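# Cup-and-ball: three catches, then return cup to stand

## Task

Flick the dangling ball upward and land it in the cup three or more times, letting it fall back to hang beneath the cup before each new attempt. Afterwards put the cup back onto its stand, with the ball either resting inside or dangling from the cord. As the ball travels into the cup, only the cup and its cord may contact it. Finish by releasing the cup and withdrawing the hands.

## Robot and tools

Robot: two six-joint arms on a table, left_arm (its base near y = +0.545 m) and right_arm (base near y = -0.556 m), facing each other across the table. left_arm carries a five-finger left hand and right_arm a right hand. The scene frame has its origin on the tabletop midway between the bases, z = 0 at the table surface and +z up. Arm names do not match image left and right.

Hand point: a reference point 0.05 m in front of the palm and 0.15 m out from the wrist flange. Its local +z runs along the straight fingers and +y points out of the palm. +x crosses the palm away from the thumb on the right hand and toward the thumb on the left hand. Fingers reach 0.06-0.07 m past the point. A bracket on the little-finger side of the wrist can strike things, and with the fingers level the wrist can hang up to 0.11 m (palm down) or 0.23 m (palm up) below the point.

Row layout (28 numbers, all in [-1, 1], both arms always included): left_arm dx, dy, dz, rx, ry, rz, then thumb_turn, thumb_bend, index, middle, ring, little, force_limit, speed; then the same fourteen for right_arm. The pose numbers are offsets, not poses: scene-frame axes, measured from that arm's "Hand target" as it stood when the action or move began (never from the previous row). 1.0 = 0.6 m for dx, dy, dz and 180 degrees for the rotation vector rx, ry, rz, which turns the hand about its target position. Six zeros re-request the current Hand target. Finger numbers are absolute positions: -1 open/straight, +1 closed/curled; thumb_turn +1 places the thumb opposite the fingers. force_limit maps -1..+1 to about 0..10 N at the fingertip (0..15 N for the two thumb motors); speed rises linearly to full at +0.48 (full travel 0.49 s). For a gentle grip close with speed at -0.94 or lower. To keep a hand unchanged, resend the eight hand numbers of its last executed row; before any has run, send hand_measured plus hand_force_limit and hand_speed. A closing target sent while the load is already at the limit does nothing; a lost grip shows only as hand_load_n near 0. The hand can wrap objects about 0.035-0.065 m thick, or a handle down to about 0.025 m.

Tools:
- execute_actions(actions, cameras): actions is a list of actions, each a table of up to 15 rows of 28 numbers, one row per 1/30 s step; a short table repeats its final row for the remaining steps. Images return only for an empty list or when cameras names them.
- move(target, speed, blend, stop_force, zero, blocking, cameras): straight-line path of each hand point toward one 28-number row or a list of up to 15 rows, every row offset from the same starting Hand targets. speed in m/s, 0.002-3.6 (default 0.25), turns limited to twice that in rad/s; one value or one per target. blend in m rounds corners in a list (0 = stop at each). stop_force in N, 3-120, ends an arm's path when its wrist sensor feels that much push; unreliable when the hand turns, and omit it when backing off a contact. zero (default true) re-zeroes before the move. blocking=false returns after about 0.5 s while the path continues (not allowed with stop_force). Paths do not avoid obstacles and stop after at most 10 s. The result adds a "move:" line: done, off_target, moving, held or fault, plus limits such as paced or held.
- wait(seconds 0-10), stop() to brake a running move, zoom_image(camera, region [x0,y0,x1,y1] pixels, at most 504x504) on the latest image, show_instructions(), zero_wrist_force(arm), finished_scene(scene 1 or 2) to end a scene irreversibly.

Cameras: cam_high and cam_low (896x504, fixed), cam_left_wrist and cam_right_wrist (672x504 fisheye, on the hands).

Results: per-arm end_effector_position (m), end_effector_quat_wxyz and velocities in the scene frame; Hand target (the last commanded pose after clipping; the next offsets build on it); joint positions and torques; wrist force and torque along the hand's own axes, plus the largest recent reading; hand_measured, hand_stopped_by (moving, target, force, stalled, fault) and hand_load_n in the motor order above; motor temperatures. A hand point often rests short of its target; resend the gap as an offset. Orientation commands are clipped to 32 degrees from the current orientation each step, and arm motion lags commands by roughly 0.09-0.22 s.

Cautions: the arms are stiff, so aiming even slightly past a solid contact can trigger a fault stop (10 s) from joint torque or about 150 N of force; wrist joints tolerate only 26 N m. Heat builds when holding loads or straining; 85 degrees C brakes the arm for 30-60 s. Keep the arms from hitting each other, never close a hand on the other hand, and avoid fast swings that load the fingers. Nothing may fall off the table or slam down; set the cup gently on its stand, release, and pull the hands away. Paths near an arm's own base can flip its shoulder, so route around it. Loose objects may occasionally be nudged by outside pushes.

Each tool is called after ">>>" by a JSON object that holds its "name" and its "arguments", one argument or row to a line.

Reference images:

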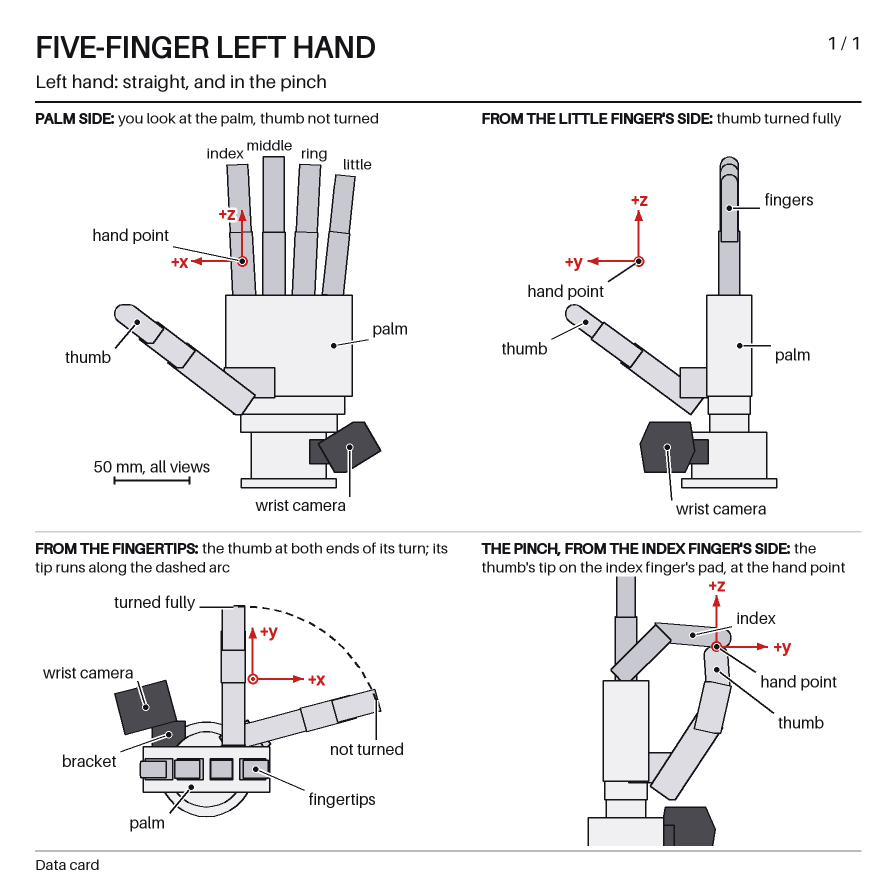

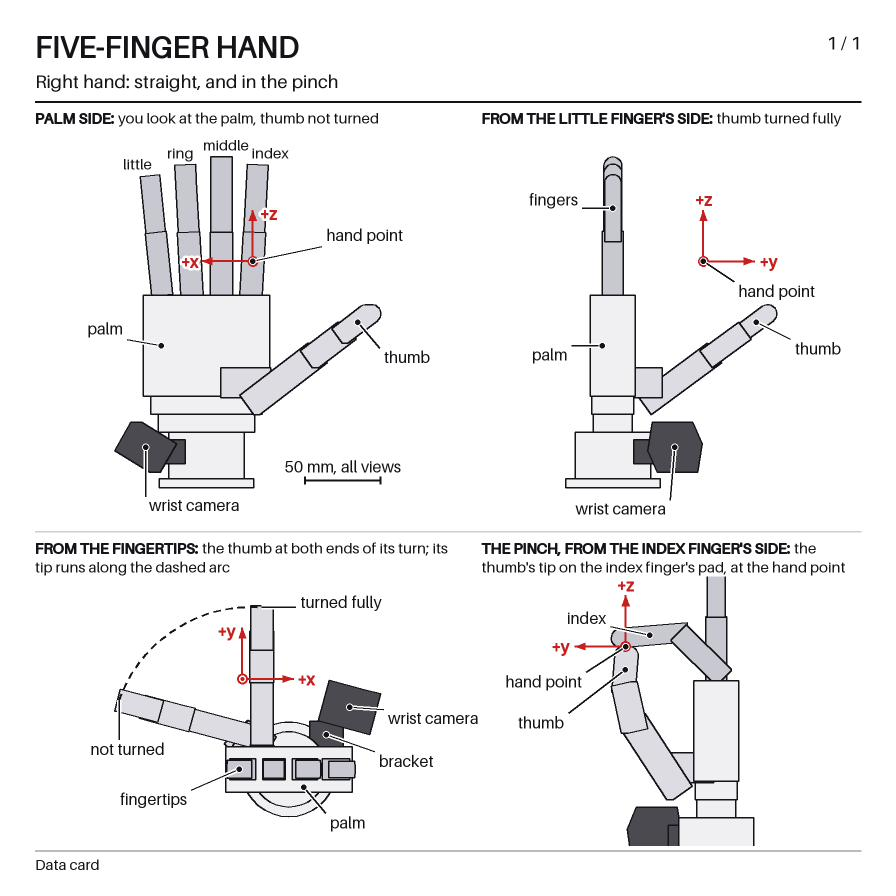

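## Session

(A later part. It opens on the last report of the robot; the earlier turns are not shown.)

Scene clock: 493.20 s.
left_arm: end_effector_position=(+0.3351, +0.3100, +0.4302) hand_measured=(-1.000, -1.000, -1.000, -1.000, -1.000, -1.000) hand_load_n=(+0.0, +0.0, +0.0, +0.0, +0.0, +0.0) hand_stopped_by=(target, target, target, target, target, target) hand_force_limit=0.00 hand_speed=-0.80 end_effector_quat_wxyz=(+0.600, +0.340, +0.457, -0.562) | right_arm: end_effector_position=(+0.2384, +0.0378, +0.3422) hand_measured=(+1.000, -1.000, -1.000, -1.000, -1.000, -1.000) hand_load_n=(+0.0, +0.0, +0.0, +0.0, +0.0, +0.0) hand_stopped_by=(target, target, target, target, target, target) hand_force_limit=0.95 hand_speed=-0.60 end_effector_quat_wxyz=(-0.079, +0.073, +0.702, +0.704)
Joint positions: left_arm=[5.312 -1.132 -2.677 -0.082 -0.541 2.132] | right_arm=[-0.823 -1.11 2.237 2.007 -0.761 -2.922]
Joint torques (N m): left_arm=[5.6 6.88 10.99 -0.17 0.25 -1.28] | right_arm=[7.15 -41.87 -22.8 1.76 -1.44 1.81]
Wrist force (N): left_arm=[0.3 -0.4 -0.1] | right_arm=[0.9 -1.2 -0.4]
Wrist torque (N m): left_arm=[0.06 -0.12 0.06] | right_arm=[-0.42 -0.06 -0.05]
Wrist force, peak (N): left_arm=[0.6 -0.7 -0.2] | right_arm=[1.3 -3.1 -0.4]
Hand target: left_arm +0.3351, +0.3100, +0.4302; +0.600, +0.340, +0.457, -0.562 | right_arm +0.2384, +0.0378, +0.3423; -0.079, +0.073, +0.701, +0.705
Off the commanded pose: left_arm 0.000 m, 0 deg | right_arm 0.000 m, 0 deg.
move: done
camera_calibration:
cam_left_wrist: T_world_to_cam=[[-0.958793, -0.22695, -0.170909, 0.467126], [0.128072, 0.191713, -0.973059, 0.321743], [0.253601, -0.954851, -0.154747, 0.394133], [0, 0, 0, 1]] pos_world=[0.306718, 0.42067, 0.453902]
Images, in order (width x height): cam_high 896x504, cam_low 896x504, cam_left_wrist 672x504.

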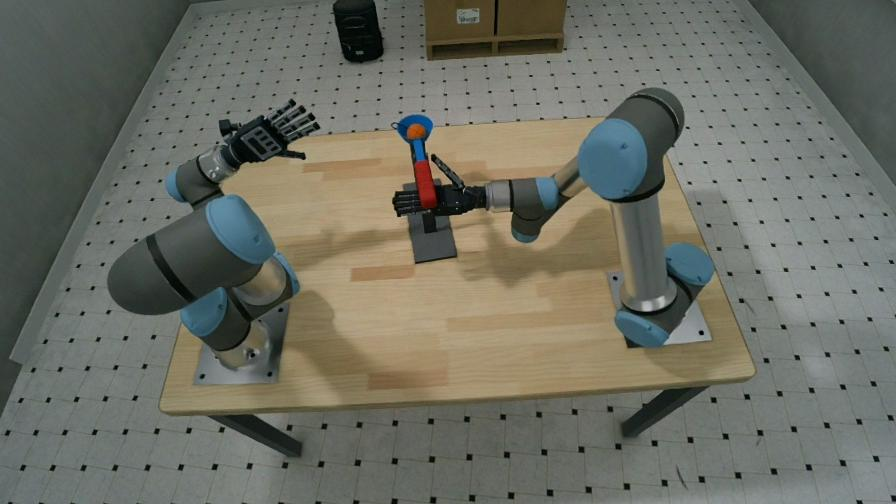

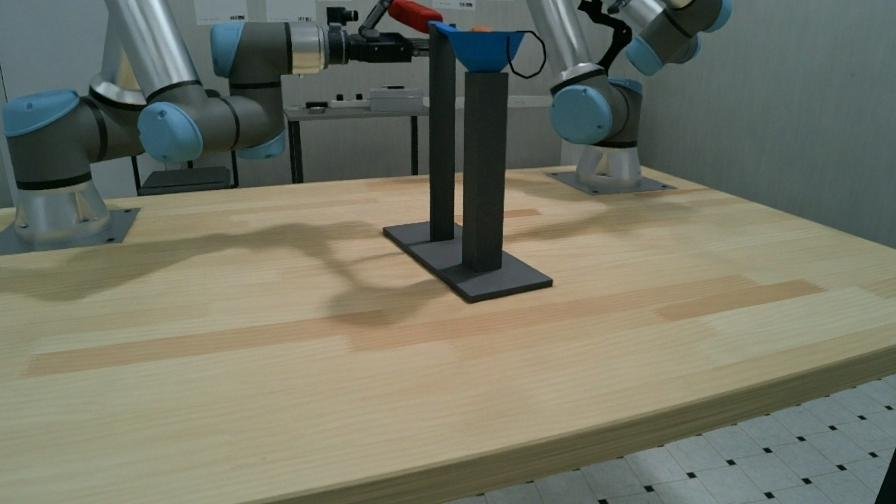

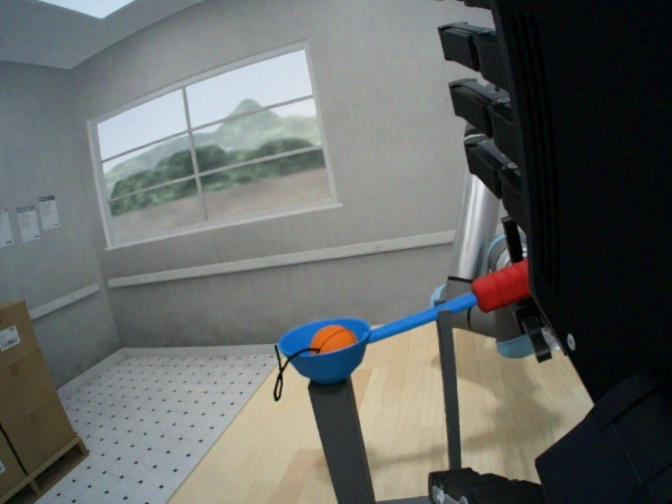

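>>> {"name": "move", "arguments": {
  "target": [
    [0,0.1,0.05,0,0,0,-1,-1,-1,-1,-1,-1,0,-0.8,0,-0.33,0,0,0,0,1,-1,-1,-1,-1,-1,0.95,-0.6]
  ],
  "speed": 0.12,
  "cameras": ["cam_low","cam_high"]
}}

>>> {"name": "zoom_image", "arguments": {
  "camera": "cam_high",
  "region": [370, 90, 460, 220]
}}

>>> {"name": "zoom_image", "arguments": {
  "camera": "cam_low",
  "region": [380, 0, 560, 120]
}}

Scene clock: 496.27 s.
left_arm: end_effector_position=(+0.3351, +0.3700, +0.4602) hand_measured=(-1.000, -1.000, -1.000, -1.000, -1.000, -1.000) hand_load_n=(+0.0, +0.0, +0.0, +0.0, +0.0, +0.0) hand_stopped_by=(target, target, target, target, target, target) hand_force_limit=0.00 hand_speed=-0.80 end_effector_quat_wxyz=(+0.600, +0.340, +0.457, -0.562) | right_arm: end_effector_position=(+0.2384, -0.1601, +0.3423) hand_measured=(+1.000, -1.000, -1.000, -1.000, -1.000, -1.000) hand_load_n=(+0.0, +0.0, +0.0, -0.5, +0.0, +0.0) hand_stopped_by=(target, target, target, target, target, target) hand_force_limit=0.95 hand_speed=-0.60 end_effector_quat_wxyz=(-0.079, +0.073, +0.702, +0.704)
Joint positions: left_arm=[5.541 -1.17 -2.601 0.071 -0.724 1.896] | right_arm=[-1.518 -1.321 2.697 1.692 -0.066 -2.855]
Joint torques (N m): left_arm=[-5.51 10.5 10.04 -2.05 1.08 -0.01] | right_arm=[-10.01 -12.03 3.48 2.36 2 -1.2]
Wrist force (N): left_arm=[0.2 -0.5 -0.1] | right_arm=[1.0 -1.0 -0.8]
Wrist torque (N m): left_arm=[0.04 -0.11 -0.03] | right_arm=[-0.36 -0.05 0.08]
Wrist force, peak (N): left_arm=[0.6 -0.4 0.7] | right_arm=[0.9 -1.0 -1.8]
Hand target: left_arm +0.3351, +0.3700, +0.4602; +0.600, +0.340, +0.457, -0.562 | right_arm +0.2384, -0.1602, +0.3423; -0.079, +0.073, +0.701, +0.705
Off the commanded pose: left_arm 0.000 m, 0 deg | right_arm 0.000 m, 0 deg.
move: done
Images, in order (width x height): cam_high 896x504, cam_low 896x504.

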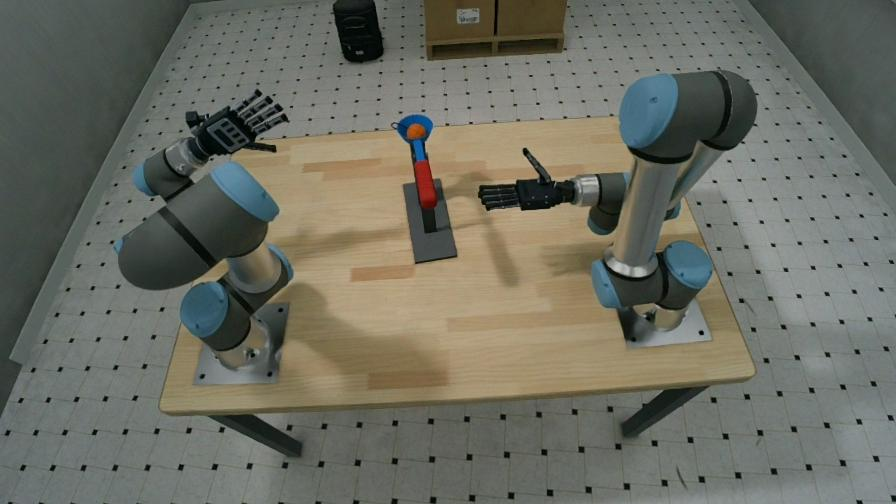

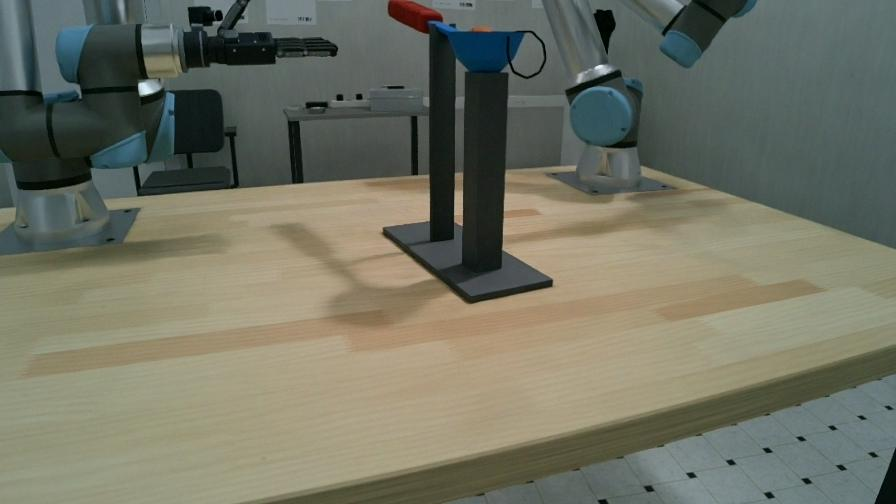

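Scaled by 3.877 from the camera's 896x504 image, which has a finer 1280x720 frame.

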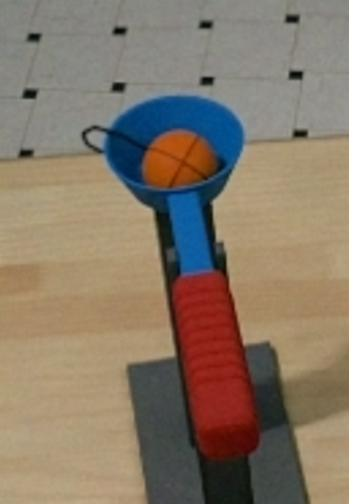

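Scaled by 2.800 from the camera's 896x504 image, which has a finer 1280x720 frame.

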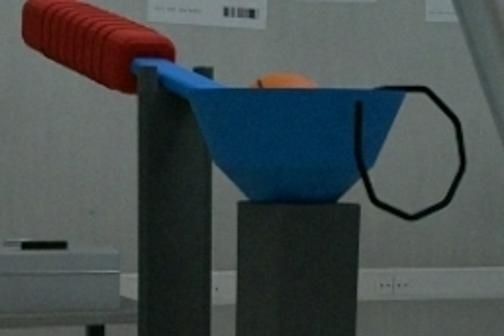

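>>> {"name": "finished_scene", "arguments": {
  "scene": 2
}}

The scene is finished: the task was done.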